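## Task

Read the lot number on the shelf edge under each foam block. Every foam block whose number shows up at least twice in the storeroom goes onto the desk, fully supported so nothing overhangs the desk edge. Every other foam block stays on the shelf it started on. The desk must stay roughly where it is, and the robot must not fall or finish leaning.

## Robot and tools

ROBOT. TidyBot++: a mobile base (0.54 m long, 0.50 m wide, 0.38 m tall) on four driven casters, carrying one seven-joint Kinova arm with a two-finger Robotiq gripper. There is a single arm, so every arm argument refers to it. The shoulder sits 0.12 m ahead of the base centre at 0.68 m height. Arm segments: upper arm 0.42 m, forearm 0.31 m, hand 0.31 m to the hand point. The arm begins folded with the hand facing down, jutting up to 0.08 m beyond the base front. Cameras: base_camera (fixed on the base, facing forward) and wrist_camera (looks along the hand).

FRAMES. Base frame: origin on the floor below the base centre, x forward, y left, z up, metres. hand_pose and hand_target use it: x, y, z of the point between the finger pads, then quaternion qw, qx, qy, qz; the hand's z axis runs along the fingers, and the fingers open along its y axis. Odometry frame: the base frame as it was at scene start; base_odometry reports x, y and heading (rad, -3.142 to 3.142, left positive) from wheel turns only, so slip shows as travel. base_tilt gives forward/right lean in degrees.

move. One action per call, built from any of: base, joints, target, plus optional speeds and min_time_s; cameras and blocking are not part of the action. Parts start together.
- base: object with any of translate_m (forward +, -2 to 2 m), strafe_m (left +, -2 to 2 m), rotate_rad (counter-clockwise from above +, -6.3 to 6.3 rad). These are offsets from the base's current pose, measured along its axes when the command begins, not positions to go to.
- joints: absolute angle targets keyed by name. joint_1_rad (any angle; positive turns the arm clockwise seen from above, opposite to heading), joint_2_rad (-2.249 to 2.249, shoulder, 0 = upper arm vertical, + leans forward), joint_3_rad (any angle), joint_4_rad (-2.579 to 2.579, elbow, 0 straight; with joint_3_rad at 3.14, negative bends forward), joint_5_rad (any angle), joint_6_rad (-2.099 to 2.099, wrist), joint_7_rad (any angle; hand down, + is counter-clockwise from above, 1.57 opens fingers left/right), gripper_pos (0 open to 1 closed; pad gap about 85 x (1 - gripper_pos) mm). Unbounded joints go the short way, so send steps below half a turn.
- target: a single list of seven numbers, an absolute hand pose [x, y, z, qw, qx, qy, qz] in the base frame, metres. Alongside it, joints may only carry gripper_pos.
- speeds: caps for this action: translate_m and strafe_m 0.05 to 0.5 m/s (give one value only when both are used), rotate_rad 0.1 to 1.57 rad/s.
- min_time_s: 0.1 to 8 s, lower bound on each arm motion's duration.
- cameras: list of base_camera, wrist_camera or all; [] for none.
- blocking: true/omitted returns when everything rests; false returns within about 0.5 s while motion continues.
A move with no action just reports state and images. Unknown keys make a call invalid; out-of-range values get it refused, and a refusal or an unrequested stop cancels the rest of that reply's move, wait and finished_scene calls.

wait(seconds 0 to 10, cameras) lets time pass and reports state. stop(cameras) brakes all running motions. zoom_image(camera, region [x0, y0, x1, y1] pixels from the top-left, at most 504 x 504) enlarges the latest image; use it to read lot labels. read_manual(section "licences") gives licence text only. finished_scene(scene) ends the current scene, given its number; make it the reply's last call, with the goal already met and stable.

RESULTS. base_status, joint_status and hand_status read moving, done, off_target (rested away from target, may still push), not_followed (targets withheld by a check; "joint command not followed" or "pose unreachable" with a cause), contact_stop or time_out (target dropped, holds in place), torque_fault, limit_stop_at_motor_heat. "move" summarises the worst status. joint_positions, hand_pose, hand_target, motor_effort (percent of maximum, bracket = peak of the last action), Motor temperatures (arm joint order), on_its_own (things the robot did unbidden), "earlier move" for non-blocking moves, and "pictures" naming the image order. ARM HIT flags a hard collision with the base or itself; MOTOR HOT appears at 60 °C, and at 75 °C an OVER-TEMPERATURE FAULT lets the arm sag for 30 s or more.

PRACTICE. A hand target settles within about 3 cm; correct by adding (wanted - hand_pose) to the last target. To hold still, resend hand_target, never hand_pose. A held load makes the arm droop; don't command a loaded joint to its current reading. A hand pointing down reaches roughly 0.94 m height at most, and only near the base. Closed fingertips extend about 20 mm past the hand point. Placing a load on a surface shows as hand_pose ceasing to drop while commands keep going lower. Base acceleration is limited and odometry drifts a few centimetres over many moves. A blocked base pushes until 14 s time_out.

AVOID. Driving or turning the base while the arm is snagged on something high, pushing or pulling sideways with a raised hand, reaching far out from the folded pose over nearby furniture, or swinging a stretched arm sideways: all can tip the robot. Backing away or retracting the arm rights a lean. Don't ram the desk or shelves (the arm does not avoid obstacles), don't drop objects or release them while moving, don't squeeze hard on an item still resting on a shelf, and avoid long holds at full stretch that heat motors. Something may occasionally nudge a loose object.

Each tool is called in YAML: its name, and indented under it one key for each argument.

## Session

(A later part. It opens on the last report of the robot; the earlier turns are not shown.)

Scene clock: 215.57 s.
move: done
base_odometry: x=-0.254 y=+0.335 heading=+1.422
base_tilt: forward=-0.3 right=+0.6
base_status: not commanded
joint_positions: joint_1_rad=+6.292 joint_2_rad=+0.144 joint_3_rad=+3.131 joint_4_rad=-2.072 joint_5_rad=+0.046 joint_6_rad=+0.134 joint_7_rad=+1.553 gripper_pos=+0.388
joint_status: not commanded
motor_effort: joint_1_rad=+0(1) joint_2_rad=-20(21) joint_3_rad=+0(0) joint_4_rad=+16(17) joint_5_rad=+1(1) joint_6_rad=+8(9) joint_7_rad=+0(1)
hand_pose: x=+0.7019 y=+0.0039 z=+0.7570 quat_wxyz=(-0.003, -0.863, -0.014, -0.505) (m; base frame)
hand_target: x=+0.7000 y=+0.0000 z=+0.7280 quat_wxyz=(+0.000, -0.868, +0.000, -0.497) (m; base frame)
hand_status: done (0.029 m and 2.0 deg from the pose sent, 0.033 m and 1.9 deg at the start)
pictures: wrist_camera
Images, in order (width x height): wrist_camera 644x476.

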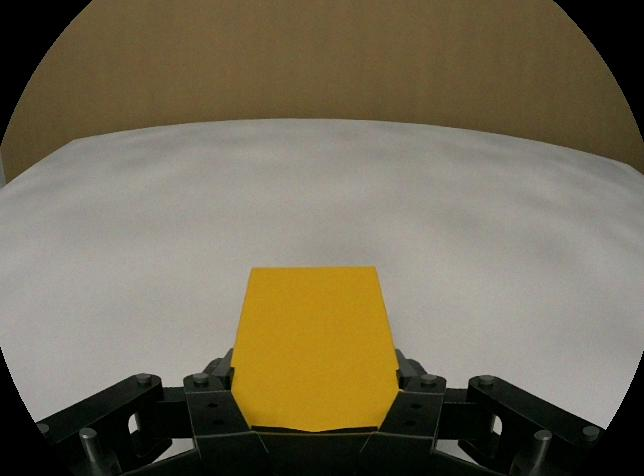

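move:
  target: [0.70, 0, 0.720, 0, 0.8700, 0, 0.4930]
  min_time_s: 1

move:
  target: [0.70, 0, 0.734, 0, 0.8740, 0, 0.4859]
  min_time_s: 0.8

move:
  joints: {"gripper_pos": 0.05}

move:
  base: {"translate_m": -0.3}
  speeds: {"translate_m": 0.2}
  cameras: ["wrist_camera"]

Scene clock: 217.07 s.
move: done
base_odometry: x=-0.254 y=+0.335 heading=+1.422
base_tilt: forward=-0.3 right=+0.6
base_status: not commanded
joint_positions: joint_1_rad=+6.292 joint_2_rad=+0.147 joint_3_rad=+3.131 joint_4_rad=-2.076 joint_5_rad=+0.046 joint_6_rad=+0.149 joint_7_rad=+1.553 gripper_pos=+0.388
joint_status: not commanded
motor_effort: joint_1_rad=-1(1) joint_2_rad=-18(19) joint_3_rad=+0(1) joint_4_rad=+16(16) joint_5_rad=+1(1) joint_6_rad=+7(8) joint_7_rad=+0(1)
hand_pose: x=+0.7028 y=+0.0041 z=+0.7567 quat_wxyz=(-0.003, -0.861, -0.014, -0.508) (m; base frame)
hand_target: x=+0.7000 y=+0.0000 z=+0.7200 quat_wxyz=(+0.000, -0.870, +0.000, -0.493) (m; base frame)
hand_status: done (0.037 m and 2.6 deg from the pose sent, 0.037 m and 2.3 deg at the start)
pictures: none

Scene clock: 218.17 s.
move: done
base_odometry: x=-0.254 y=+0.335 heading=+1.422
base_tilt: forward=-0.3 right=+0.6
base_status: not commanded
joint_positions: joint_1_rad=+6.292 joint_2_rad=+0.147 joint_3_rad=+3.131 joint_4_rad=-2.076 joint_5_rad=+0.046 joint_6_rad=+0.149 joint_7_rad=+1.553 gripper_pos=+0.388
joint_status: not commanded
motor_effort: joint_1_rad=-1(1) joint_2_rad=-18(18) joint_3_rad=+0(0) joint_4_rad=+16(16) joint_5_rad=+1(1) joint_6_rad=+7(8) joint_7_rad=+0(1)
hand_pose: x=+0.7029 y=+0.0041 z=+0.7567 quat_wxyz=(-0.003, -0.861, -0.014, -0.508) (m; base frame)
hand_target: x=+0.7000 y=+0.0000 z=+0.7340 quat_wxyz=(+0.000, -0.874, +0.000, -0.486) (m; base frame)
hand_status: done (0.023 m and 3.4 deg from the pose sent, 0.023 m and 3.4 deg at the start)
pictures: none

Scene clock: 219.00 s.
move: done
base_odometry: x=-0.254 y=+0.335 heading=+1.422
base_tilt: forward=-0.3 right=+0.6
base_status: not commanded
joint_positions: joint_1_rad=+6.292 joint_2_rad=+0.148 joint_3_rad=+3.131 joint_4_rad=-2.076 joint_5_rad=+0.046 joint_6_rad=+0.149 joint_7_rad=+1.553 gripper_pos=+0.050
joint_status: all done
motor_effort: joint_1_rad=-1(1) joint_2_rad=-20(21) joint_3_rad=+0(0) joint_4_rad=+15(16) joint_5_rad=+1(1) joint_6_rad=+8(9) joint_7_rad=+0(1)
hand_pose: x=+0.7029 y=+0.0041 z=+0.7561 quat_wxyz=(-0.003, -0.861, -0.014, -0.508) (m; base frame)
hand_target: x=+0.7000 y=+0.0000 z=+0.7340 quat_wxyz=(+0.000, -0.874, +0.000, -0.486) (m; base frame)
hand_status: not commanded
pictures: none

Scene clock: 221.30 s.
move: done
base_odometry: x=-0.298 y=+0.038 heading=+1.421
base_tilt: forward=-0.3 right=+0.6
base_status: done
joint_positions: joint_1_rad=+6.292 joint_2_rad=+0.149 joint_3_rad=+3.131 joint_4_rad=-2.076 joint_5_rad=+0.046 joint_6_rad=+0.149 joint_7_rad=+1.553 gripper_pos=+0.050
joint_status: not commanded
motor_effort: joint_1_rad=-1(2) joint_2_rad=-20(24) joint_3_rad=+0(1) joint_4_rad=+16(17) joint_5_rad=+1(1) joint_6_rad=+8(9) joint_7_rad=+0(1)
hand_pose: x=+0.7030 y=+0.0041 z=+0.7556 quat_wxyz=(-0.003, -0.862, -0.014, -0.508) (m; base frame)
hand_target: x=+0.7000 y=+0.0000 z=+0.7340 quat_wxyz=(+0.000, -0.874, +0.000, -0.486) (m; base frame)
hand_status: not commanded
pictures: wrist_camera
Images, in order (width x height): wrist_camera 644x476.

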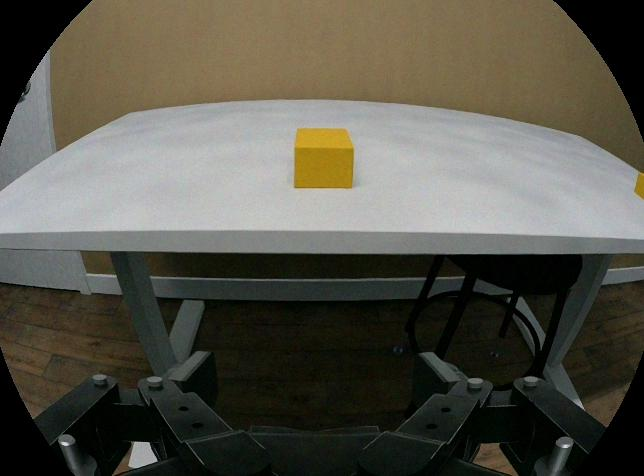

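move:
  base: {"rotate_rad": 1.571}
  speeds: {"rotate_rad": 1.0}
  joints: {"joint_1_rad": 0.0, "joint_2_rad": -0.65, "joint_3_rad": 3.14, "joint_4_rad": -2.2, "joint_5_rad": 0, "joint_6_rad": -0.75, "joint_7_rad": 1.57, "gripper_pos": 0}

move:
  base: {"translate_m": 1.45, "strafe_m": 0.18}
  speeds: {"translate_m": 0.45}
  cameras: ["all"]

Scene clock: 228.87 s.
move: done
base_odometry: x=-0.298 y=+0.038 heading=+2.991
base_tilt: forward=-0.3 right=+0.6
base_status: done
joint_positions: joint_1_rad=+6.293 joint_2_rad=-0.637 joint_3_rad=+3.133 joint_4_rad=-2.157 joint_5_rad=+0.046 joint_6_rad=-0.693 joint_7_rad=+1.553 gripper_pos=+0.000
joint_status: all done
motor_effort: joint_1_rad=-1(3) joint_2_rad=+1(22) joint_3_rad=+1(3) joint_4_rad=+18(20) joint_5_rad=+1(2) joint_6_rad=+7(9) joint_7_rad=+0(1)
hand_pose: x=+0.4319 y=-0.0078 z=+0.8499 quat_wxyz=(-0.020, -0.894, -0.001, -0.448) (m; base frame)
hand_target: x=+0.4108 y=+0.0018 z=+0.8159 quat_wxyz=(+0.000, -0.913, +0.000, -0.408) (m; base frame)
hand_status: not commanded
pictures: none

Scene clock: 233.40 s.
move: done
base_odometry: x=-1.759 y=+0.078 heading=+2.992
base_tilt: forward=-0.4 right=+0.6
base_status: done
joint_positions: joint_1_rad=+6.293 joint_2_rad=-0.642 joint_3_rad=+3.133 joint_4_rad=-2.158 joint_5_rad=+0.046 joint_6_rad=-0.696 joint_7_rad=+1.553 gripper_pos=+0.000
joint_status: not commanded
motor_effort: joint_1_rad=+0(1) joint_2_rad=+1(3) joint_3_rad=+1(1) joint_4_rad=+18(20) joint_5_rad=+1(1) joint_6_rad=+7(8) joint_7_rad=-1(1)
hand_pose: x=+0.4303 y=-0.0079 z=+0.8498 quat_wxyz=(-0.020, -0.894, -0.001, -0.448) (m; base frame)
hand_target: x=+0.4108 y=+0.0018 z=+0.8159 quat_wxyz=(+0.000, -0.913, +0.000, -0.408) (m; base frame)
hand_status: not commanded
pictures: base_camera, wrist_camera
Images, in order (width x height): base_camera 644x364, wrist_camera 644x476.

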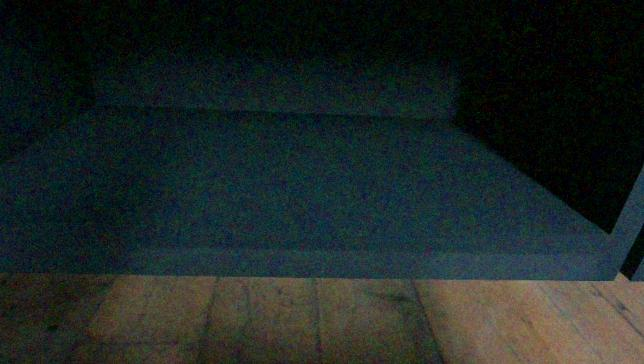

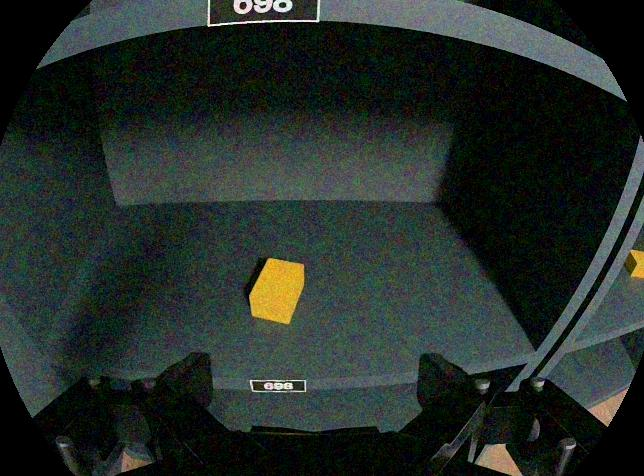

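zoom_image:
  camera: "wrist_camera"
  region: [230, 245, 330, 400]

Scaled by 3.252.

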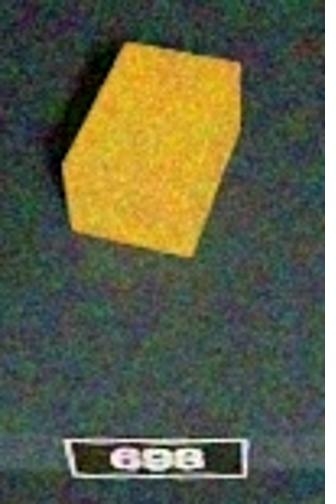

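move:
  target: [0.60, 0.075, 0.66, 0.0460, 0.9077, -0.1034, 0.4041]
  min_time_s: 2
  cameras: ["wrist_camera"]

Scene clock: 237.67 s.
move: done
base_odometry: x=-1.759 y=+0.078 heading=+2.992
base_tilt: forward=-0.3 right=+0.6
base_status: not commanded
joint_positions: joint_1_rad=+7.997 joint_2_rad=-0.432 joint_3_rad=+1.333 joint_4_rad=-2.158 joint_5_rad=-0.315 joint_6_rad=-0.132 joint_7_rad=+1.480 gripper_pos=+0.000
joint_status: not commanded
motor_effort: joint_1_rad=+0(1) joint_2_rad=+13(13) joint_3_rad=+6(8) joint_4_rad=+14(19) joint_5_rad=+1(2) joint_6_rad=+7(8) joint_7_rad=+0(1)
hand_pose: x=+0.6004 y=+0.0792 z=+0.6616 quat_wxyz=(-0.077, -0.917, +0.048, -0.390) (m; base frame)
hand_target: x=+0.6000 y=+0.0750 z=+0.6600 quat_wxyz=(-0.046, -0.908, +0.103, -0.404) (m; base frame)
hand_status: done (0.004 m and 7.6 deg from the pose sent, 0.268 m and 13.4 deg at the start)
pictures: wrist_camera
Images, in order (width x height): wrist_camera 644x476.

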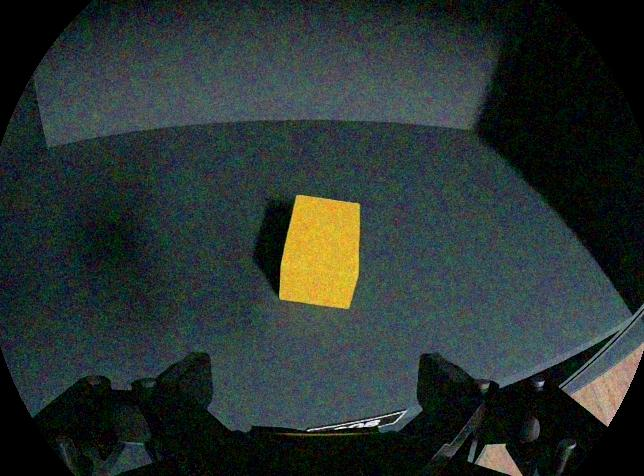

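move:
  target: [0.602, 0.077, 0.607, 0.0142, 0.8997, -0.1587, 0.4065]
  min_time_s: 1.5
  cameras: ["wrist_camera"]

Scene clock: 241.73 s.
move: done
base_odometry: x=-1.759 y=+0.078 heading=+2.992
base_tilt: forward=-0.3 right=+0.6
base_status: not commanded
joint_positions: joint_1_rad=+8.236 joint_2_rad=-0.436 joint_3_rad=+1.062 joint_4_rad=-2.245 joint_5_rad=-0.063 joint_6_rad=+0.083 joint_7_rad=+0.917 gripper_pos=+0.000
joint_status: not commanded
motor_effort: joint_1_rad=+0(1) joint_2_rad=+16(16) joint_3_rad=+6(7) joint_4_rad=+11(14) joint_5_rad=+0(1) joint_6_rad=+6(7) joint_7_rad=+0(1)
hand_pose: x=+0.6057 y=+0.0774 z=+0.6199 quat_wxyz=(-0.005, -0.897, +0.180, -0.403) (m; base frame)
hand_target: x=+0.6020 y=+0.0770 z=+0.6070 quat_wxyz=(-0.014, -0.900, +0.159, -0.406) (m; base frame)
hand_status: done (0.013 m and 2.7 deg from the pose sent, 0.055 m and 14.9 deg at the start)
pictures: wrist_camera
Images, in order (width x height): wrist_camera 644x476.

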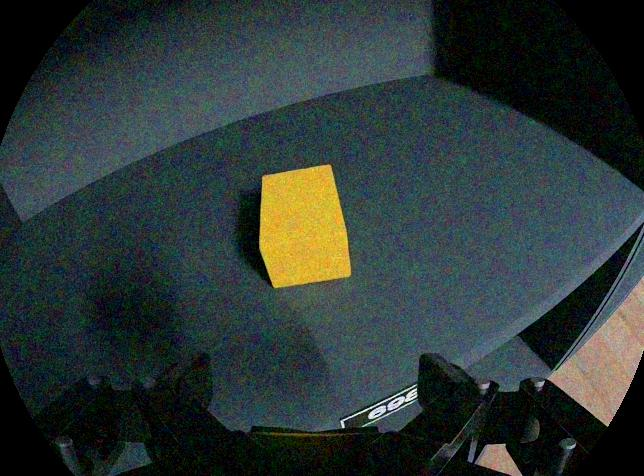

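move:
  target: [0.600, 0.077, 0.605, 0.0601, 0.9108, -0.0716, 0.4023]
  min_time_s: 1
  cameras: ["wrist_camera"]

Scene clock: 243.27 s.
move: done
base_odometry: x=-1.759 y=+0.078 heading=+2.992
base_tilt: forward=-0.3 right=+0.6
base_status: not commanded
joint_positions: joint_1_rad=+8.236 joint_2_rad=-0.455 joint_3_rad=+1.062 joint_4_rad=-2.245 joint_5_rad=-0.021 joint_6_rad=+0.083 joint_7_rad=+0.969 gripper_pos=+0.000
joint_status: not commanded
motor_effort: joint_1_rad=+0(1) joint_2_rad=+16(16) joint_3_rad=+6(6) joint_4_rad=+12(12) joint_5_rad=+0(1) joint_6_rad=+6(7) joint_7_rad=+0(1)
hand_pose: x=+0.6051 y=+0.0773 z=+0.6148 quat_wxyz=(-0.030, -0.906, +0.134, -0.400) (m; base frame)
hand_target: x=+0.6000 y=+0.0770 z=+0.6050 quat_wxyz=(-0.060, -0.911, +0.072, -0.402) (m; base frame)
hand_status: done (0.011 m and 8.0 deg from the pose sent, 0.016 m and 14.1 deg at the start)
pictures: wrist_camera
Images, in order (width x height): wrist_camera 644x476.

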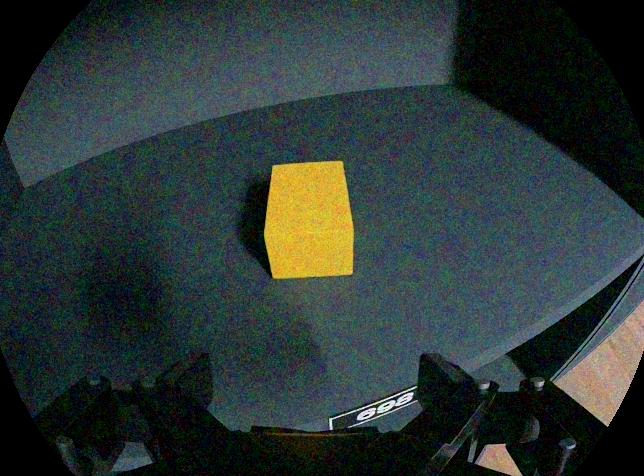

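move:
  joints: {"joint_7_rad": 1.13}
  cameras: ["wrist_camera"]

Scene clock: 244.40 s.
move: done
base_odometry: x=-1.759 y=+0.078 heading=+2.992
base_tilt: forward=-0.3 right=+0.6
base_status: not commanded
joint_positions: joint_1_rad=+8.236 joint_2_rad=-0.455 joint_3_rad=+1.062 joint_4_rad=-2.245 joint_5_rad=-0.020 joint_6_rad=+0.083 joint_7_rad=+1.104 gripper_pos=+0.000
joint_status: all done
motor_effort: joint_1_rad=+0(1) joint_2_rad=+16(16) joint_3_rad=+6(6) joint_4_rad=+12(12) joint_5_rad=+0(1) joint_6_rad=+6(7) joint_7_rad=+0(1)
hand_pose: x=+0.6051 y=+0.0773 z=+0.6148 quat_wxyz=(-0.057, -0.913, +0.072, -0.397) (m; base frame)
hand_target: x=+0.6000 y=+0.0770 z=+0.6050 quat_wxyz=(-0.084, -0.913, +0.017, -0.398) (m; base frame)
hand_status: not commanded
pictures: wrist_camera
Images, in order (width x height): wrist_camera 644x476.

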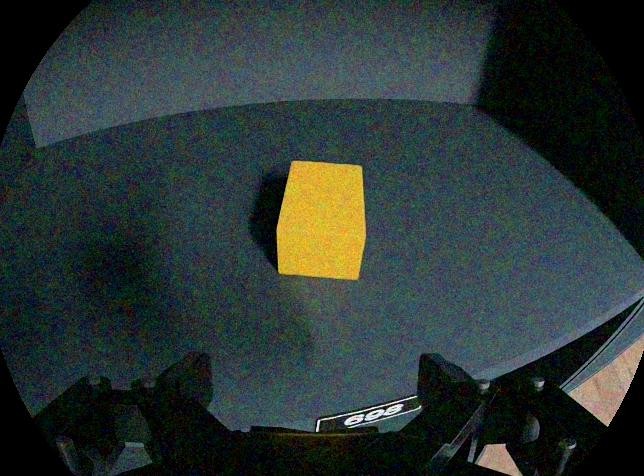

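move:
  joints: {"joint_7_rad": 1.01}
  cameras: ["wrist_camera"]

Scene clock: 245.30 s.
move: done
base_odometry: x=-1.759 y=+0.078 heading=+2.992
base_tilt: forward=-0.3 right=+0.6
base_status: not commanded
joint_positions: joint_1_rad=+8.236 joint_2_rad=-0.455 joint_3_rad=+1.062 joint_4_rad=-2.245 joint_5_rad=-0.020 joint_6_rad=+0.083 joint_7_rad=+1.017 gripper_pos=+0.000
joint_status: all done
motor_effort: joint_1_rad=+0(1) joint_2_rad=+16(16) joint_3_rad=+6(6) joint_4_rad=+12(12) joint_5_rad=+0(1) joint_6_rad=+6(6) joint_7_rad=+0(1)
hand_pose: x=+0.6051 y=+0.0773 z=+0.6148 quat_wxyz=(-0.040, -0.909, +0.112, -0.399) (m; base frame)
hand_target: x=+0.6000 y=+0.0770 z=+0.6050 quat_wxyz=(-0.060, -0.911, +0.071, -0.402) (m; base frame)
hand_status: not commanded
pictures: wrist_camera
Images, in order (width x height): wrist_camera 644x476.

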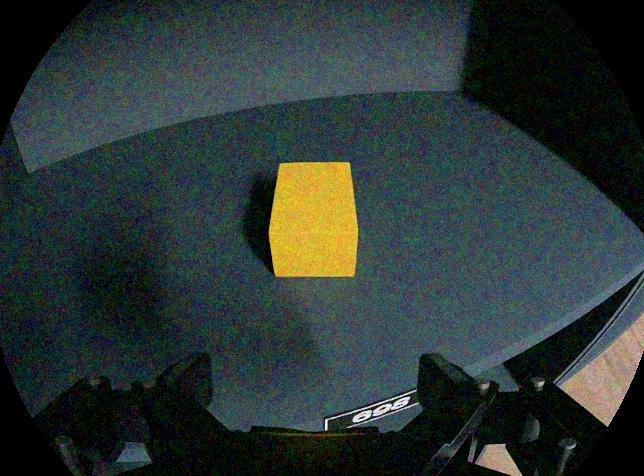

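move:
  joints: {"joint_6_rad": -0.02}
  cameras: ["wrist_camera"]

Scene clock: 246.90 s.
move: done
base_odometry: x=-1.759 y=+0.078 heading=+2.992
base_tilt: forward=-0.3 right=+0.6
base_status: not commanded
joint_positions: joint_1_rad=+8.236 joint_2_rad=-0.458 joint_3_rad=+1.062 joint_4_rad=-2.255 joint_5_rad=-0.020 joint_6_rad=-0.021 joint_7_rad=+1.017 gripper_pos=+0.000
joint_status: all done
motor_effort: joint_1_rad=+0(1) joint_2_rad=+15(16) joint_3_rad=+6(6) joint_4_rad=+11(12) joint_5_rad=+1(1) joint_6_rad=+5(7) joint_7_rad=+0(0)
hand_pose: x=+0.5769 y=+0.0632 z=+0.5912 quat_wxyz=(-0.063, -0.926, +0.125, -0.351) (m; base frame)
hand_target: x=+0.5649 y=+0.0554 z=+0.5782 quat_wxyz=(-0.093, -0.932, +0.092, -0.337) (m; base frame)
hand_status: not commanded
pictures: wrist_camera
Images, in order (width x height): wrist_camera 644x476.

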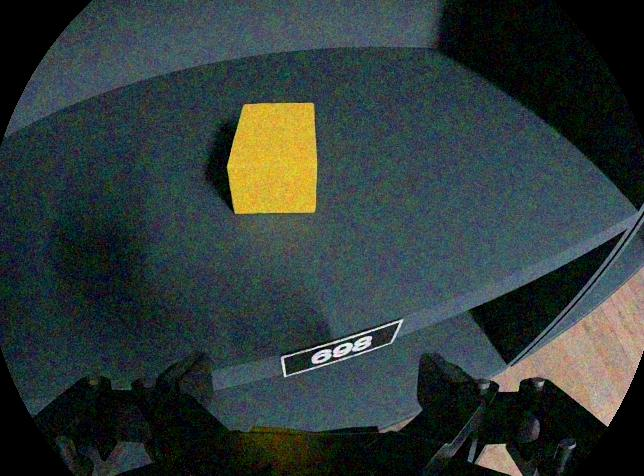

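move:
  joints: {"joint_6_rad": 0.055}
  cameras: ["wrist_camera"]

Scene clock: 247.60 s.
move: done
base_odometry: x=-1.759 y=+0.078 heading=+2.992
base_tilt: forward=-0.3 right=+0.6
base_status: not commanded
joint_positions: joint_1_rad=+8.236 joint_2_rad=-0.458 joint_3_rad=+1.062 joint_4_rad=-2.256 joint_5_rad=-0.020 joint_6_rad=+0.034 joint_7_rad=+1.017 gripper_pos=+0.000
joint_status: all done
motor_effort: joint_1_rad=-1(1) joint_2_rad=+16(16) joint_3_rad=+6(6) joint_4_rad=+11(13) joint_5_rad=+1(1) joint_6_rad=+6(7) joint_7_rad=+0(0)
hand_pose: x=+0.5895 y=+0.0692 z=+0.6010 quat_wxyz=(-0.053, -0.918, +0.119, -0.374) (m; base frame)
hand_target: x=+0.5822 y=+0.0655 z=+0.5902 quat_wxyz=(-0.078, -0.923, +0.082, -0.368) (m; base frame)
hand_status: not commanded
pictures: wrist_camera
Images, in order (width x height): wrist_camera 644x476.

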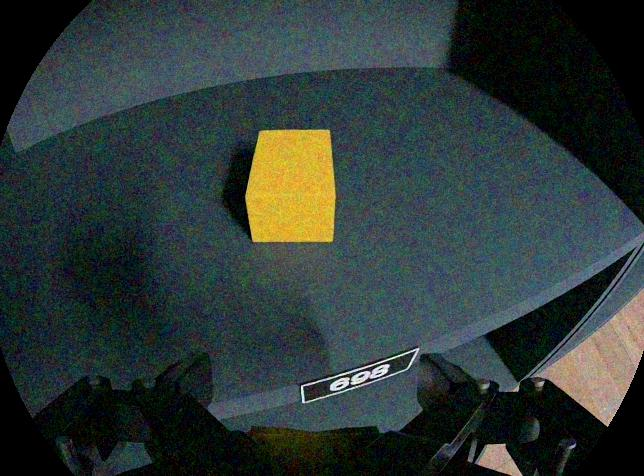

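move:
  base: {"translate_m": 0.133, "strafe_m": -0.02}
  speeds: {"translate_m": 0.06}
  cameras: ["wrist_camera"]

Scene clock: 250.90 s.
move: done
base_odometry: x=-1.888 y=+0.117 heading=+2.992
base_tilt: forward=-0.3 right=+0.6
base_status: done
joint_positions: joint_1_rad=+8.235 joint_2_rad=-0.458 joint_3_rad=+1.062 joint_4_rad=-2.256 joint_5_rad=-0.020 joint_6_rad=+0.034 joint_7_rad=+1.017 gripper_pos=+0.000
joint_status: not commanded
motor_effort: joint_1_rad=+0(2) joint_2_rad=+15(16) joint_3_rad=+6(6) joint_4_rad=+11(12) joint_5_rad=+1(1) joint_6_rad=+5(6) joint_7_rad=+0(1)
hand_pose: x=+0.5895 y=+0.0694 z=+0.6009 quat_wxyz=(-0.053, -0.918, +0.118, -0.374) (m; base frame)
hand_target: x=+0.5822 y=+0.0655 z=+0.5902 quat_wxyz=(-0.078, -0.923, +0.082, -0.368) (m; base frame)
hand_status: not commanded
pictures: wrist_camera
Images, in order (width x height): wrist_camera 644x476.

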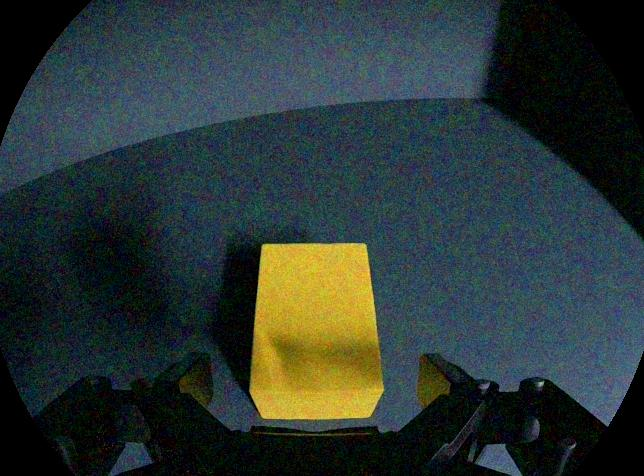

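move:
  joints: {"gripper_pos": 0.55}
  cameras: ["wrist_camera"]

Scene clock: 251.87 s.
move: done
base_odometry: x=-1.888 y=+0.117 heading=+2.992
base_tilt: forward=-0.3 right=+0.6
base_status: not commanded
joint_positions: joint_1_rad=+8.235 joint_2_rad=-0.458 joint_3_rad=+1.062 joint_4_rad=-2.256 joint_5_rad=-0.020 joint_6_rad=+0.034 joint_7_rad=+1.017 gripper_pos=+0.550
joint_status: all done
motor_effort: joint_1_rad=+0(1) joint_2_rad=+15(16) joint_3_rad=+6(6) joint_4_rad=+11(12) joint_5_rad=+1(1) joint_6_rad=+5(6) joint_7_rad=+0(0)
hand_pose: x=+0.5895 y=+0.0694 z=+0.6009 quat_wxyz=(-0.053, -0.918, +0.118, -0.374) (m; base frame)
hand_target: x=+0.5822 y=+0.0655 z=+0.5902 quat_wxyz=(-0.078, -0.923, +0.082, -0.368) (m; base frame)
hand_status: not commanded
pictures: wrist_camera
Images, in order (width x height): wrist_camera 644x476.

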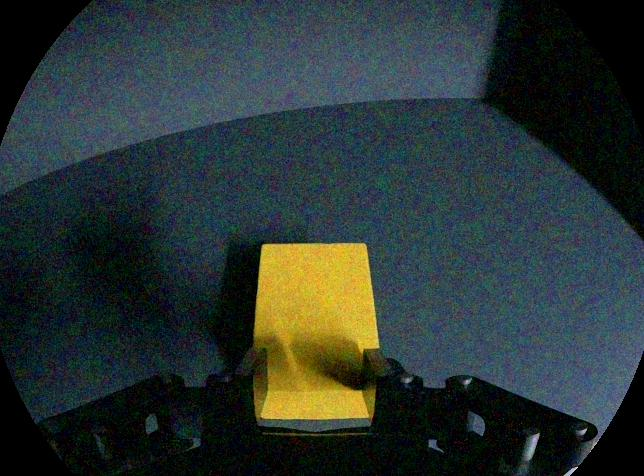

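move:
  joints: {"gripper_pos": 0.0}

move:
  base: {"translate_m": -0.06}
  speeds: {"translate_m": 0.1}

move:
  joints: {"joint_4_rad": -2.33}
  cameras: ["wrist_camera"]

Scene clock: 253.53 s.
move: done
base_odometry: x=-1.888 y=+0.117 heading=+2.992
base_tilt: forward=-0.3 right=+0.6
base_status: not commanded
joint_positions: joint_1_rad=+8.235 joint_2_rad=-0.458 joint_3_rad=+1.062 joint_4_rad=-2.256 joint_5_rad=-0.020 joint_6_rad=+0.034 joint_7_rad=+1.017 gripper_pos=+0.000
joint_status: all done
motor_effort: joint_1_rad=+0(1) joint_2_rad=+15(16) joint_3_rad=+6(6) joint_4_rad=+10(12) joint_5_rad=+1(1) joint_6_rad=+5(6) joint_7_rad=+0(0)
hand_pose: x=+0.5895 y=+0.0694 z=+0.6009 quat_wxyz=(-0.053, -0.918, +0.118, -0.374) (m; base frame)
hand_target: x=+0.5822 y=+0.0655 z=+0.5902 quat_wxyz=(-0.078, -0.923, +0.082, -0.368) (m; base frame)
hand_status: not commanded
pictures: none

Scene clock: 254.70 s.
move: done
base_odometry: x=-1.828 y=+0.108 heading=+2.993
base_tilt: forward=-0.3 right=+0.6
base_status: done
joint_positions: joint_1_rad=+8.235 joint_2_rad=-0.460 joint_3_rad=+1.062 joint_4_rad=-2.256 joint_5_rad=-0.020 joint_6_rad=+0.034 joint_7_rad=+1.017 gripper_pos=+0.000
joint_status: not commanded
motor_effort: joint_1_rad=+0(1) joint_2_rad=+15(17) joint_3_rad=+6(6) joint_4_rad=+11(12) joint_5_rad=+1(1) joint_6_rad=+6(6) joint_7_rad=+0(1)
hand_pose: x=+0.5893 y=+0.0695 z=+0.6005 quat_wxyz=(-0.053, -0.918, +0.118, -0.374) (m; base frame)
hand_target: x=+0.5822 y=+0.0655 z=+0.5902 quat_wxyz=(-0.078, -0.923, +0.082, -0.368) (m; base frame)
hand_status: not commanded
pictures: none

Scene clock: 255.47 s.
move: done
base_odometry: x=-1.828 y=+0.108 heading=+2.993
base_tilt: forward=-0.4 right=+0.6
base_status: not commanded
joint_positions: joint_1_rad=+8.235 joint_2_rad=-0.460 joint_3_rad=+1.062 joint_4_rad=-2.305 joint_5_rad=-0.020 joint_6_rad=+0.034 joint_7_rad=+1.017 gripper_pos=+0.000
joint_status: all done
motor_effort: joint_1_rad=-1(1) joint_2_rad=+15(16) joint_3_rad=+5(6) joint_4_rad=+10(12) joint_5_rad=+1(1) joint_6_rad=+5(6) joint_7_rad=+0(1)
hand_pose: x=+0.5661 y=+0.0580 z=+0.5833 quat_wxyz=(-0.063, -0.925, +0.124, -0.353) (m; base frame)
hand_target: x=+0.5581 y=+0.0533 z=+0.5736 quat_wxyz=(-0.087, -0.930, +0.089, -0.347) (m; base frame)
hand_status: not commanded
pictures: wrist_camera
Images, in order (width x height): wrist_camera 644x476.

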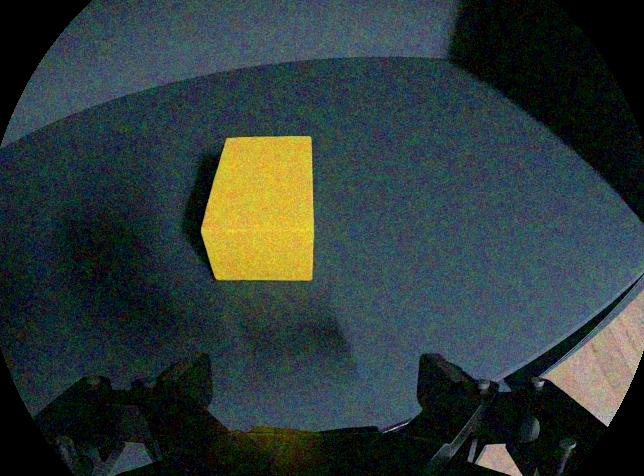

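move:
  base: {"translate_m": 0.109, "strafe_m": -0.002}
  speeds: {"translate_m": 0.06}
  cameras: ["wrist_camera"]

Scene clock: 258.53 s.
move: done
base_odometry: x=-1.936 y=+0.127 heading=+2.992
base_tilt: forward=-0.3 right=+0.6
base_status: done
joint_positions: joint_1_rad=+8.234 joint_2_rad=-0.460 joint_3_rad=+1.062 joint_4_rad=-2.306 joint_5_rad=-0.020 joint_6_rad=+0.034 joint_7_rad=+1.017 gripper_pos=+0.000
joint_status: not commanded
motor_effort: joint_1_rad=+0(1) joint_2_rad=+15(16) joint_3_rad=+6(6) joint_4_rad=+10(12) joint_5_rad=+1(1) joint_6_rad=+5(6) joint_7_rad=+0(1)
hand_pose: x=+0.5660 y=+0.0581 z=+0.5832 quat_wxyz=(-0.063, -0.925, +0.124, -0.353) (m; base frame)
hand_target: x=+0.5581 y=+0.0533 z=+0.5736 quat_wxyz=(-0.087, -0.930, +0.089, -0.347) (m; base frame)
hand_status: not commanded
pictures: wrist_camera
Images, in order (width x height): wrist_camera 644x476.

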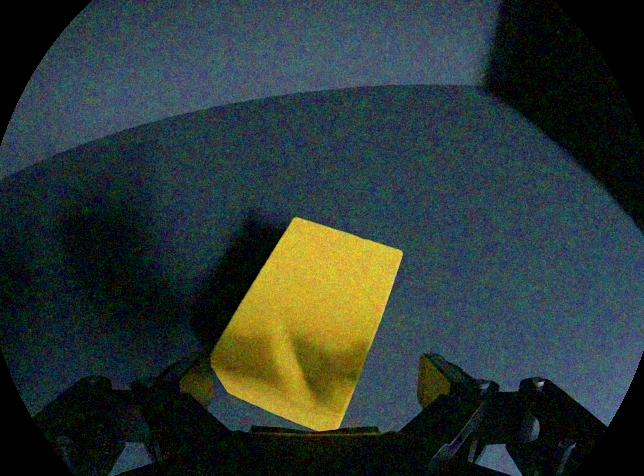

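move:
  joints: {"gripper_pos": 0.25}
  cameras: ["wrist_camera"]

Scene clock: 260.53 s.
move: done
base_odometry: x=-1.936 y=+0.127 heading=+2.992
base_tilt: forward=-0.3 right=+0.6
base_status: not commanded
joint_positions: joint_1_rad=+8.234 joint_2_rad=-0.461 joint_3_rad=+1.062 joint_4_rad=-2.306 joint_5_rad=-0.020 joint_6_rad=+0.034 joint_7_rad=+1.017 gripper_pos=+0.250
joint_status: all done
motor_effort: joint_1_rad=-1(1) joint_2_rad=+15(15) joint_3_rad=+5(6) joint_4_rad=+10(11) joint_5_rad=+1(1) joint_6_rad=+5(6) joint_7_rad=+0(1)
hand_pose: x=+0.5657 y=+0.0581 z=+0.5828 quat_wxyz=(-0.064, -0.925, +0.123, -0.353) (m; base frame)
hand_target: x=+0.5581 y=+0.0533 z=+0.5736 quat_wxyz=(-0.087, -0.930, +0.089, -0.347) (m; base frame)
hand_status: not commanded
pictures: wrist_camera
Images, in order (width x height): wrist_camera 644x476.

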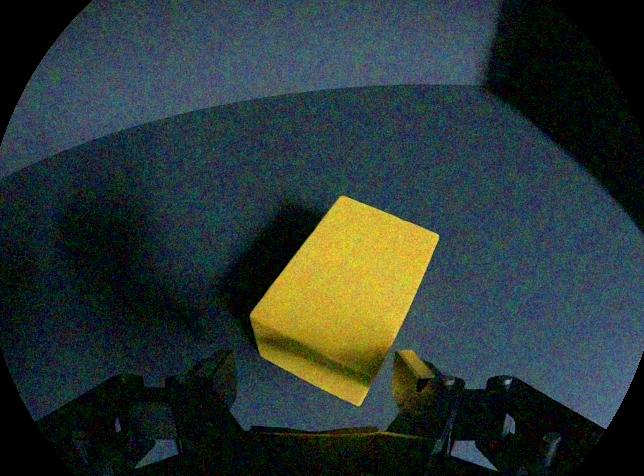

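move:
  base: {"translate_m": -0.26}
  speeds: {"translate_m": 0.2}

move:
  joints: {"joint_1_rad": 6.283, "joint_2_rad": -0.4, "joint_3_rad": 3.14, "joint_4_rad": -2.2, "joint_5_rad": 0, "joint_6_rad": -0.45, "joint_7_rad": 1.57, "gripper_pos": 1}
  min_time_s: 2
  cameras: ["wrist_camera"]

Scene clock: 263.43 s.
move: done
base_odometry: x=-1.679 y=+0.088 heading=+2.992
base_tilt: forward=-0.3 right=+0.6
base_status: done
joint_positions: joint_1_rad=+8.233 joint_2_rad=-0.463 joint_3_rad=+1.062 joint_4_rad=-2.307 joint_5_rad=-0.020 joint_6_rad=+0.034 joint_7_rad=+1.017 gripper_pos=+0.250
joint_status: not commanded
motor_effort: joint_1_rad=+0(2) joint_2_rad=+15(16) joint_3_rad=+6(6) joint_4_rad=+10(11) joint_5_rad=+1(1) joint_6_rad=+6(6) joint_7_rad=+0(1)
hand_pose: x=+0.5653 y=+0.0581 z=+0.5822 quat_wxyz=(-0.065, -0.926, +0.123, -0.352) (m; base frame)
hand_target: x=+0.5581 y=+0.0533 z=+0.5736 quat_wxyz=(-0.087, -0.930, +0.089, -0.347) (m; base frame)
hand_status: not commanded
pictures: none

Scene clock: 266.60 s.
move: done
base_odometry: x=-1.679 y=+0.088 heading=+2.992
base_tilt: forward=-0.4 right=+0.6
base_status: not commanded
joint_positions: joint_1_rad=+6.303 joint_2_rad=-0.422 joint_3_rad=+3.124 joint_4_rad=-2.230 joint_5_rad=-0.020 joint_6_rad=-0.393 joint_7_rad=+1.525 gripper_pos=+0.999
joint_status: all done
motor_effort: joint_1_rad=+0(2) joint_2_rad=-5(16) joint_3_rad=+1(8) joint_4_rad=+18(19) joint_5_rad=+1(2) joint_6_rad=+8(9) joint_7_rad=+0(1)
hand_pose: x=+0.5036 y=+0.0033 z=+0.8083 quat_wxyz=(+0.014, -0.891, +0.027, -0.453) (m; base frame)
hand_target: x=+0.5035 y=+0.0021 z=+0.8024 quat_wxyz=(+0.000, -0.902, -0.001, -0.431) (m; base frame)
hand_status: not commanded
pictures: wrist_camera
Images, in order (width x height): wrist_camera 644x476.

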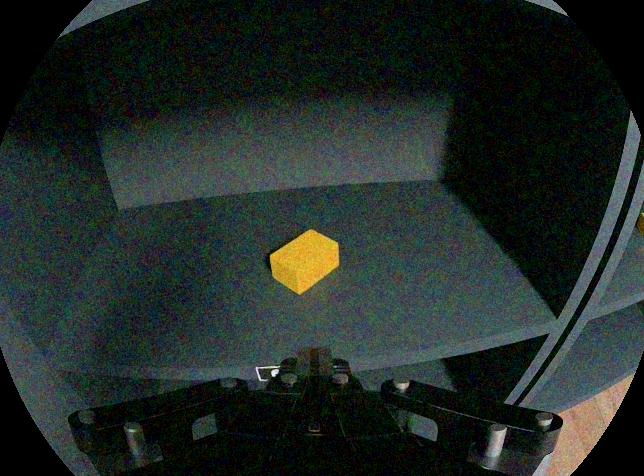

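move:
  joints: {"joint_1_rad": 6.35, "joint_2_rad": 0.323, "joint_3_rad": 3.14, "joint_4_rad": -2.386, "joint_5_rad": 0, "joint_6_rad": 0.44, "joint_7_rad": 1.57}
  min_time_s: 2
  cameras: ["wrist_camera"]

Scene clock: 269.93 s.
move: done
base_odometry: x=-1.679 y=+0.088 heading=+2.992
base_tilt: forward=-0.3 right=+0.6
base_status: not commanded
joint_positions: joint_1_rad=+6.330 joint_2_rad=+0.292 joint_3_rad=+3.124 joint_4_rad=-2.352 joint_5_rad=-0.020 joint_6_rad=+0.375 joint_7_rad=+1.527 gripper_pos=+0.999
joint_status: all done
motor_effort: joint_1_rad=+0(2) joint_2_rad=-19(22) joint_3_rad=+0(1) joint_4_rad=+10(19) joint_5_rad=+1(2) joint_6_rad=+7(8) joint_7_rad=+0(1)
hand_pose: x=+0.6280 y=-0.0161 z=+0.6084 quat_wxyz=(+0.006, -0.905, +0.045, -0.422) (m; base frame)
hand_target: x=+0.6218 y=-0.0315 z=+0.5953 quat_wxyz=(-0.013, -0.906, +0.030, -0.422) (m; base frame)
hand_status: not commanded
pictures: wrist_camera
Images, in order (width x height): wrist_camera 644x476.

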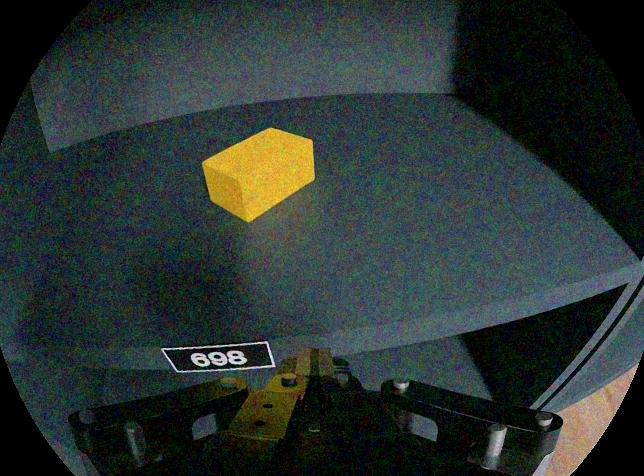

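move:
  joints: {"joint_2_rad": 0.365}
  base: {"translate_m": 0.187, "strafe_m": -0.024}
  speeds: {"translate_m": 0.12}
  cameras: ["wrist_camera"]

Scene clock: 272.43 s.
move: done
base_odometry: x=-1.860 y=+0.140 heading=+2.992
base_tilt: forward=-0.3 right=+0.6
base_status: done
joint_positions: joint_1_rad=+6.332 joint_2_rad=+0.335 joint_3_rad=+3.125 joint_4_rad=-2.358 joint_5_rad=-0.020 joint_6_rad=+0.381 joint_7_rad=+1.527 gripper_pos=+0.999
joint_status: all done
motor_effort: joint_1_rad=+0(1) joint_2_rad=-19(21) joint_3_rad=+0(1) joint_4_rad=+10(12) joint_5_rad=+1(1) joint_6_rad=+7(8) joint_7_rad=+0(1)
hand_pose: x=+0.6225 y=-0.0173 z=+0.5856 quat_wxyz=(+0.005, -0.914, +0.047, -0.403) (m; base frame)
hand_target: x=+0.6177 y=-0.0312 z=+0.5742 quat_wxyz=(-0.013, -0.914, +0.030, -0.403) (m; base frame)
hand_status: not commanded
pictures: wrist_camera
Images, in order (width x height): wrist_camera 644x476.

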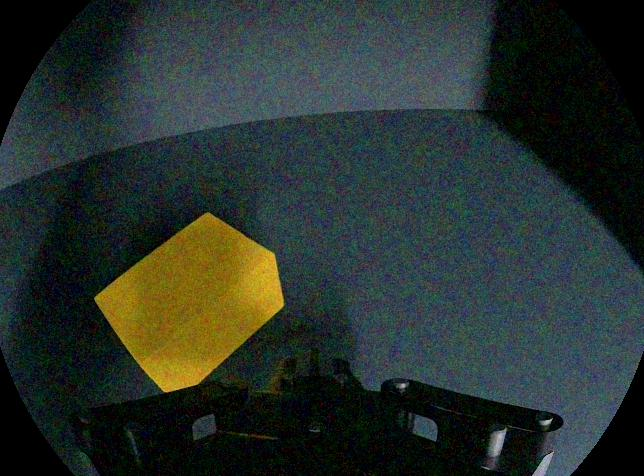

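move:
  base: {"translate_m": 0.031, "strafe_m": 0.018}
  speeds: {"translate_m": 0.06}

move:
  base: {"translate_m": 0.018, "strafe_m": 0.028}
  speeds: {"translate_m": 0.06}
  cameras: ["wrist_camera"]

Scene clock: 274.03 s.
move: done
base_odometry: x=-1.894 y=+0.127 heading=+2.991
base_tilt: forward=-0.3 right=+0.6
base_status: done
joint_positions: joint_1_rad=+6.334 joint_2_rad=+0.335 joint_3_rad=+3.126 joint_4_rad=-2.359 joint_5_rad=-0.020 joint_6_rad=+0.381 joint_7_rad=+1.527 gripper_pos=+0.999
joint_status: not commanded
motor_effort: joint_1_rad=-1(2) joint_2_rad=-20(21) joint_3_rad=+0(1) joint_4_rad=+10(11) joint_5_rad=+1(1) joint_6_rad=+7(8) joint_7_rad=+0(1)
hand_pose: x=+0.6221 y=-0.0189 z=+0.5852 quat_wxyz=(+0.004, -0.914, +0.048, -0.402) (m; base frame)
hand_target: x=+0.6177 y=-0.0312 z=+0.5742 quat_wxyz=(-0.013, -0.914, +0.030, -0.403) (m; base frame)
hand_status: not commanded
pictures: none

Scene clock: 275.07 s.
move: done
base_odometry: x=-1.916 y=+0.102 heading=+2.991
base_tilt: forward=-0.3 right=+0.6
base_status: done
joint_positions: joint_1_rad=+6.338 joint_2_rad=+0.335 joint_3_rad=+3.128 joint_4_rad=-2.360 joint_5_rad=-0.020 joint_6_rad=+0.381 joint_7_rad=+1.527 gripper_pos=+0.999
joint_status: not commanded
motor_effort: joint_1_rad=-1(2) joint_2_rad=-21(21) joint_3_rad=+0(2) joint_4_rad=+10(11) joint_5_rad=+1(1) joint_6_rad=+7(7) joint_7_rad=+0(1)
hand_pose: x=+0.6219 y=-0.0217 z=+0.5851 quat_wxyz=(+0.003, -0.914, +0.050, -0.402) (m; base frame)
hand_target: x=+0.6177 y=-0.0312 z=+0.5742 quat_wxyz=(-0.013, -0.914, +0.030, -0.403) (m; base frame)
hand_status: not commanded
pictures: wrist_camera
Images, in order (width x height): wrist_camera 644x476.

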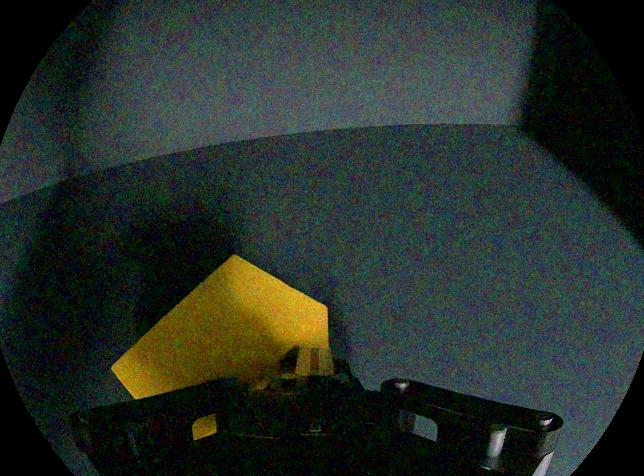

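move:
  cameras: ["wrist_camera"]

Scene clock: 276.13 s.
Motor temperatures (°C): [37 35 30 37 40 37 42]
base_odometry: x=-1.916 y=+0.102 heading=+2.991
base_tilt: forward=-0.3 right=+0.6
base_status: done
joint_positions: joint_1_rad=+6.338 joint_2_rad=+0.335 joint_3_rad=+3.128 joint_4_rad=-2.360 joint_5_rad=-0.020 joint_6_rad=+0.381 joint_7_rad=+1.527 gripper_pos=+0.999
joint_status: not commanded
motor_effort: joint_1_rad=-1(2) joint_2_rad=-20(21) joint_3_rad=+0(2) joint_4_rad=+9(11) joint_5_rad=+1(1) joint_6_rad=+7(7) joint_7_rad=-1(1)
hand_pose: x=+0.6219 y=-0.0217 z=+0.5851 quat_wxyz=(+0.003, -0.914, +0.050, -0.402) (m; base frame)
hand_target: x=+0.6177 y=-0.0312 z=+0.5742 quat_wxyz=(-0.013, -0.914, +0.030, -0.403) (m; base frame)
hand_status: not commanded
pictures: wrist_camera
Images, in order (width x height): wrist_camera 644x476.

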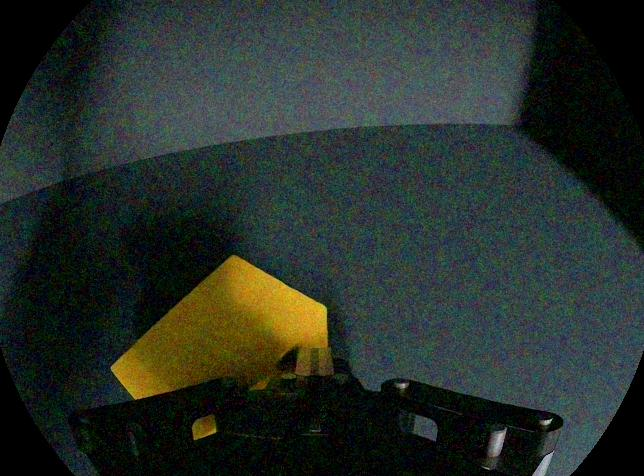

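move:
  base: {"translate_m": 0.012, "strafe_m": 0.034}
  speeds: {"strafe_m": 0.06}
  cameras: ["wrist_camera"]

Scene clock: 278.03 s.
move: done
base_odometry: x=-1.933 y=+0.071 heading=+2.991
base_tilt: forward=-0.3 right=+0.6
base_status: done
joint_positions: joint_1_rad=+6.340 joint_2_rad=+0.335 joint_3_rad=+3.130 joint_4_rad=-2.360 joint_5_rad=-0.020 joint_6_rad=+0.381 joint_7_rad=+1.527 gripper_pos=+0.999
joint_status: not commanded
motor_effort: joint_1_rad=-1(2) joint_2_rad=-19(21) joint_3_rad=+0(1) joint_4_rad=+10(11) joint_5_rad=+1(1) joint_6_rad=+7(8) joint_7_rad=+0(1)
hand_pose: x=+0.6218 y=-0.0236 z=+0.5851 quat_wxyz=(+0.002, -0.914, +0.052, -0.402) (m; base frame)
hand_target: x=+0.6177 y=-0.0312 z=+0.5742 quat_wxyz=(-0.013, -0.914, +0.030, -0.403) (m; base frame)
hand_status: not commanded
pictures: wrist_camera
Images, in order (width x height): wrist_camera 644x476.

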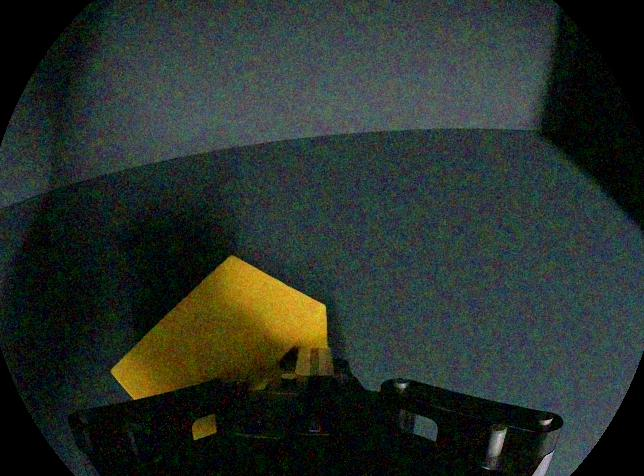

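move:
  base: {"strafe_m": -0.012}
  speeds: {"strafe_m": 0.06}

move:
  base: {"translate_m": 0.025}
  speeds: {"translate_m": 0.06}

move:
  base: {"strafe_m": 0.045}
  speeds: {"strafe_m": 0.06}
  cameras: ["wrist_camera"]

Scene clock: 280.23 s.
move: done
base_odometry: x=-1.931 y=+0.082 heading=+2.991
base_tilt: forward=-0.3 right=+0.6
base_status: done
joint_positions: joint_1_rad=+6.344 joint_2_rad=+0.336 joint_3_rad=+3.132 joint_4_rad=-2.360 joint_5_rad=-0.020 joint_6_rad=+0.382 joint_7_rad=+1.527 gripper_pos=+0.999
joint_status: not commanded
motor_effort: joint_1_rad=-1(2) joint_2_rad=-20(23) joint_3_rad=+0(1) joint_4_rad=+9(10) joint_5_rad=+1(1) joint_6_rad=+7(8) joint_7_rad=+0(0)
hand_pose: x=+0.6218 y=-0.0268 z=+0.5851 quat_wxyz=(+0.000, -0.914, +0.054, -0.402) (m; base frame)
hand_target: x=+0.6177 y=-0.0312 z=+0.5742 quat_wxyz=(-0.013, -0.914, +0.030, -0.403) (m; base frame)
hand_status: not commanded
pictures: none

Scene clock: 281.17 s.
move: done
base_odometry: x=-1.956 y=+0.086 heading=+2.991
base_tilt: forward=-0.3 right=+0.6
base_status: done
joint_positions: joint_1_rad=+6.344 joint_2_rad=+0.336 joint_3_rad=+3.132 joint_4_rad=-2.361 joint_5_rad=-0.020 joint_6_rad=+0.382 joint_7_rad=+1.527 gripper_pos=+0.999
joint_status: not commanded
motor_effort: joint_1_rad=+0(1) joint_2_rad=-20(22) joint_3_rad=+0(1) joint_4_rad=+9(11) joint_5_rad=+1(1) joint_6_rad=+7(8) joint_7_rad=+0(1)
hand_pose: x=+0.6214 y=-0.0268 z=+0.5847 quat_wxyz=(+0.000, -0.914, +0.055, -0.402) (m; base frame)
hand_target: x=+0.6177 y=-0.0312 z=+0.5742 quat_wxyz=(-0.013, -0.914, +0.030, -0.403) (m; base frame)
hand_status: not commanded
pictures: none

Scene clock: 282.43 s.
move: done
base_odometry: x=-1.963 y=+0.041 heading=+2.991
base_tilt: forward=-0.4 right=+0.6
base_status: done
joint_positions: joint_1_rad=+6.345 joint_2_rad=+0.336 joint_3_rad=+3.133 joint_4_rad=-2.361 joint_5_rad=-0.020 joint_6_rad=+0.382 joint_7_rad=+1.527 gripper_pos=+0.999
joint_status: not commanded
motor_effort: joint_1_rad=-1(2) joint_2_rad=-21(21) joint_3_rad=+0(2) joint_4_rad=+9(10) joint_5_rad=+1(1) joint_6_rad=+7(8) joint_7_rad=+0(1)
hand_pose: x=+0.6213 y=-0.0274 z=+0.5847 quat_wxyz=(+0.000, -0.914, +0.055, -0.402) (m; base frame)
hand_target: x=+0.6177 y=-0.0312 z=+0.5742 quat_wxyz=(-0.013, -0.914, +0.030, -0.403) (m; base frame)
hand_status: not commanded
pictures: wrist_camera
Images, in order (width x height): wrist_camera 644x476.

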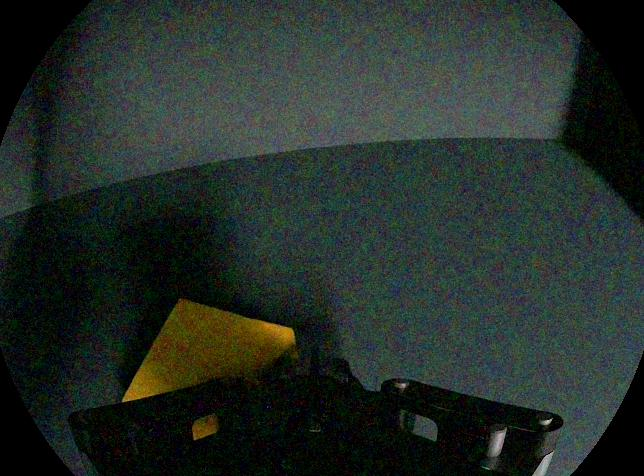

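move:
  base: {"strafe_m": 0.022}
  speeds: {"strafe_m": 0.06}
  cameras: ["wrist_camera"]

Scene clock: 284.13 s.
move: done
base_odometry: x=-1.966 y=+0.020 heading=+2.991
base_tilt: forward=-0.3 right=+0.6
base_status: done
joint_positions: joint_1_rad=+6.345 joint_2_rad=+0.336 joint_3_rad=+3.133 joint_4_rad=-2.361 joint_5_rad=-0.020 joint_6_rad=+0.382 joint_7_rad=+1.527 gripper_pos=+0.999
joint_status: not commanded
motor_effort: joint_1_rad=-1(2) joint_2_rad=-20(21) joint_3_rad=+0(1) joint_4_rad=+10(11) joint_5_rad=+1(1) joint_6_rad=+7(8) joint_7_rad=+0(1)
hand_pose: x=+0.6213 y=-0.0278 z=+0.5847 quat_wxyz=(+0.000, -0.914, +0.055, -0.402) (m; base frame)
hand_target: x=+0.6177 y=-0.0312 z=+0.5742 quat_wxyz=(-0.013, -0.914, +0.030, -0.403) (m; base frame)
hand_status: not commanded
pictures: wrist_camera
Images, in order (width x height): wrist_camera 644x476.

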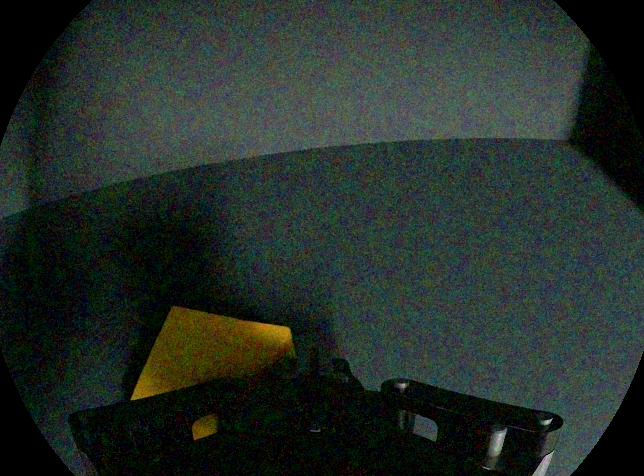

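move:
  base: {"strafe_m": 0.016, "translate_m": 0.004}
  speeds: {"strafe_m": 0.06}
  cameras: ["wrist_camera"]

move:
  base: {"translate_m": -0.13}
  speeds: {"translate_m": 0.15}
  joints: {"gripper_pos": 0.0}
  cameras: ["wrist_camera"]

Scene clock: 285.60 s.
move: done
base_odometry: x=-1.973 y=+0.004 heading=+2.991
base_tilt: forward=-0.3 right=+0.6
base_status: done
joint_positions: joint_1_rad=+6.346 joint_2_rad=+0.336 joint_3_rad=+3.134 joint_4_rad=-2.361 joint_5_rad=-0.020 joint_6_rad=+0.382 joint_7_rad=+1.527 gripper_pos=+0.999
joint_status: not commanded
motor_effort: joint_1_rad=+0(3) joint_2_rad=-20(22) joint_3_rad=+0(1) joint_4_rad=+10(10) joint_5_rad=+1(1) joint_6_rad=+7(7) joint_7_rad=+0(1)
hand_pose: x=+0.6213 y=-0.0283 z=+0.5847 quat_wxyz=(-0.001, -0.914, +0.056, -0.402) (m; base frame)
hand_target: x=+0.6177 y=-0.0312 z=+0.5742 quat_wxyz=(-0.013, -0.914, +0.030, -0.403) (m; base frame)
hand_status: not commanded
pictures: wrist_camera
Images, in order (width x height): wrist_camera 644x476.

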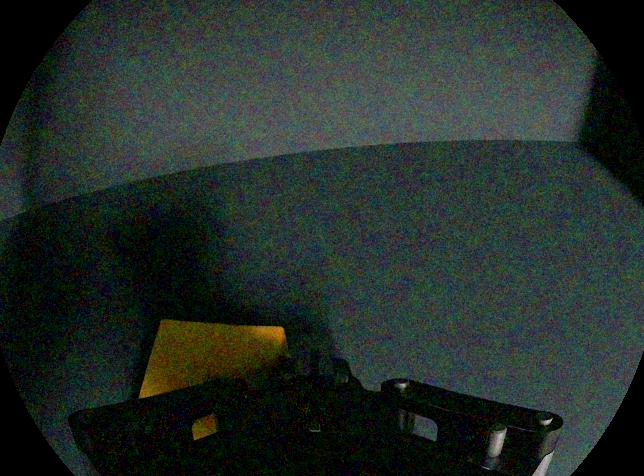

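Scene clock: 287.13 s.
move: done
base_odometry: x=-1.844 y=-0.015 heading=+2.991
base_tilt: forward=-0.3 right=+0.6
base_status: done
joint_positions: joint_1_rad=+6.346 joint_2_rad=+0.337 joint_3_rad=+3.134 joint_4_rad=-2.362 joint_5_rad=-0.020 joint_6_rad=+0.384 joint_7_rad=+1.527 gripper_pos=+0.000
joint_status: all done
motor_effort: joint_1_rad=+0(1) joint_2_rad=-20(23) joint_3_rad=+0(0) joint_4_rad=+9(11) joint_5_rad=+1(1) joint_6_rad=+7(7) joint_7_rad=+0(1)
hand_pose: x=+0.6209 y=-0.0283 z=+0.5839 quat_wxyz=(-0.001, -0.914, +0.056, -0.402) (m; base frame)
hand_target: x=+0.6177 y=-0.0312 z=+0.5742 quat_wxyz=(-0.013, -0.914, +0.030, -0.403) (m; base frame)
hand_status: not commanded
pictures: wrist_camera
Images, in order (width x height): wrist_camera 644x476.

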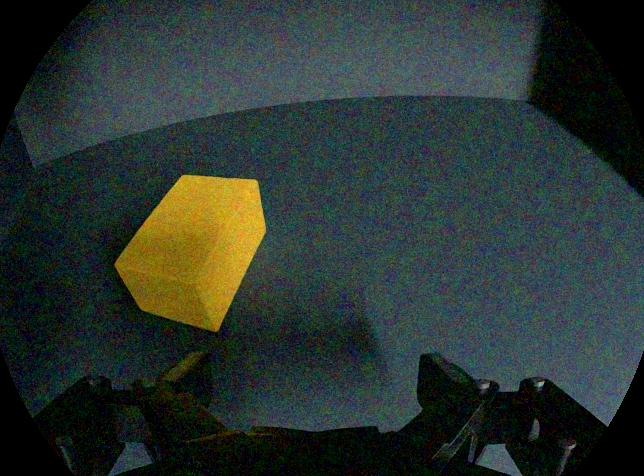

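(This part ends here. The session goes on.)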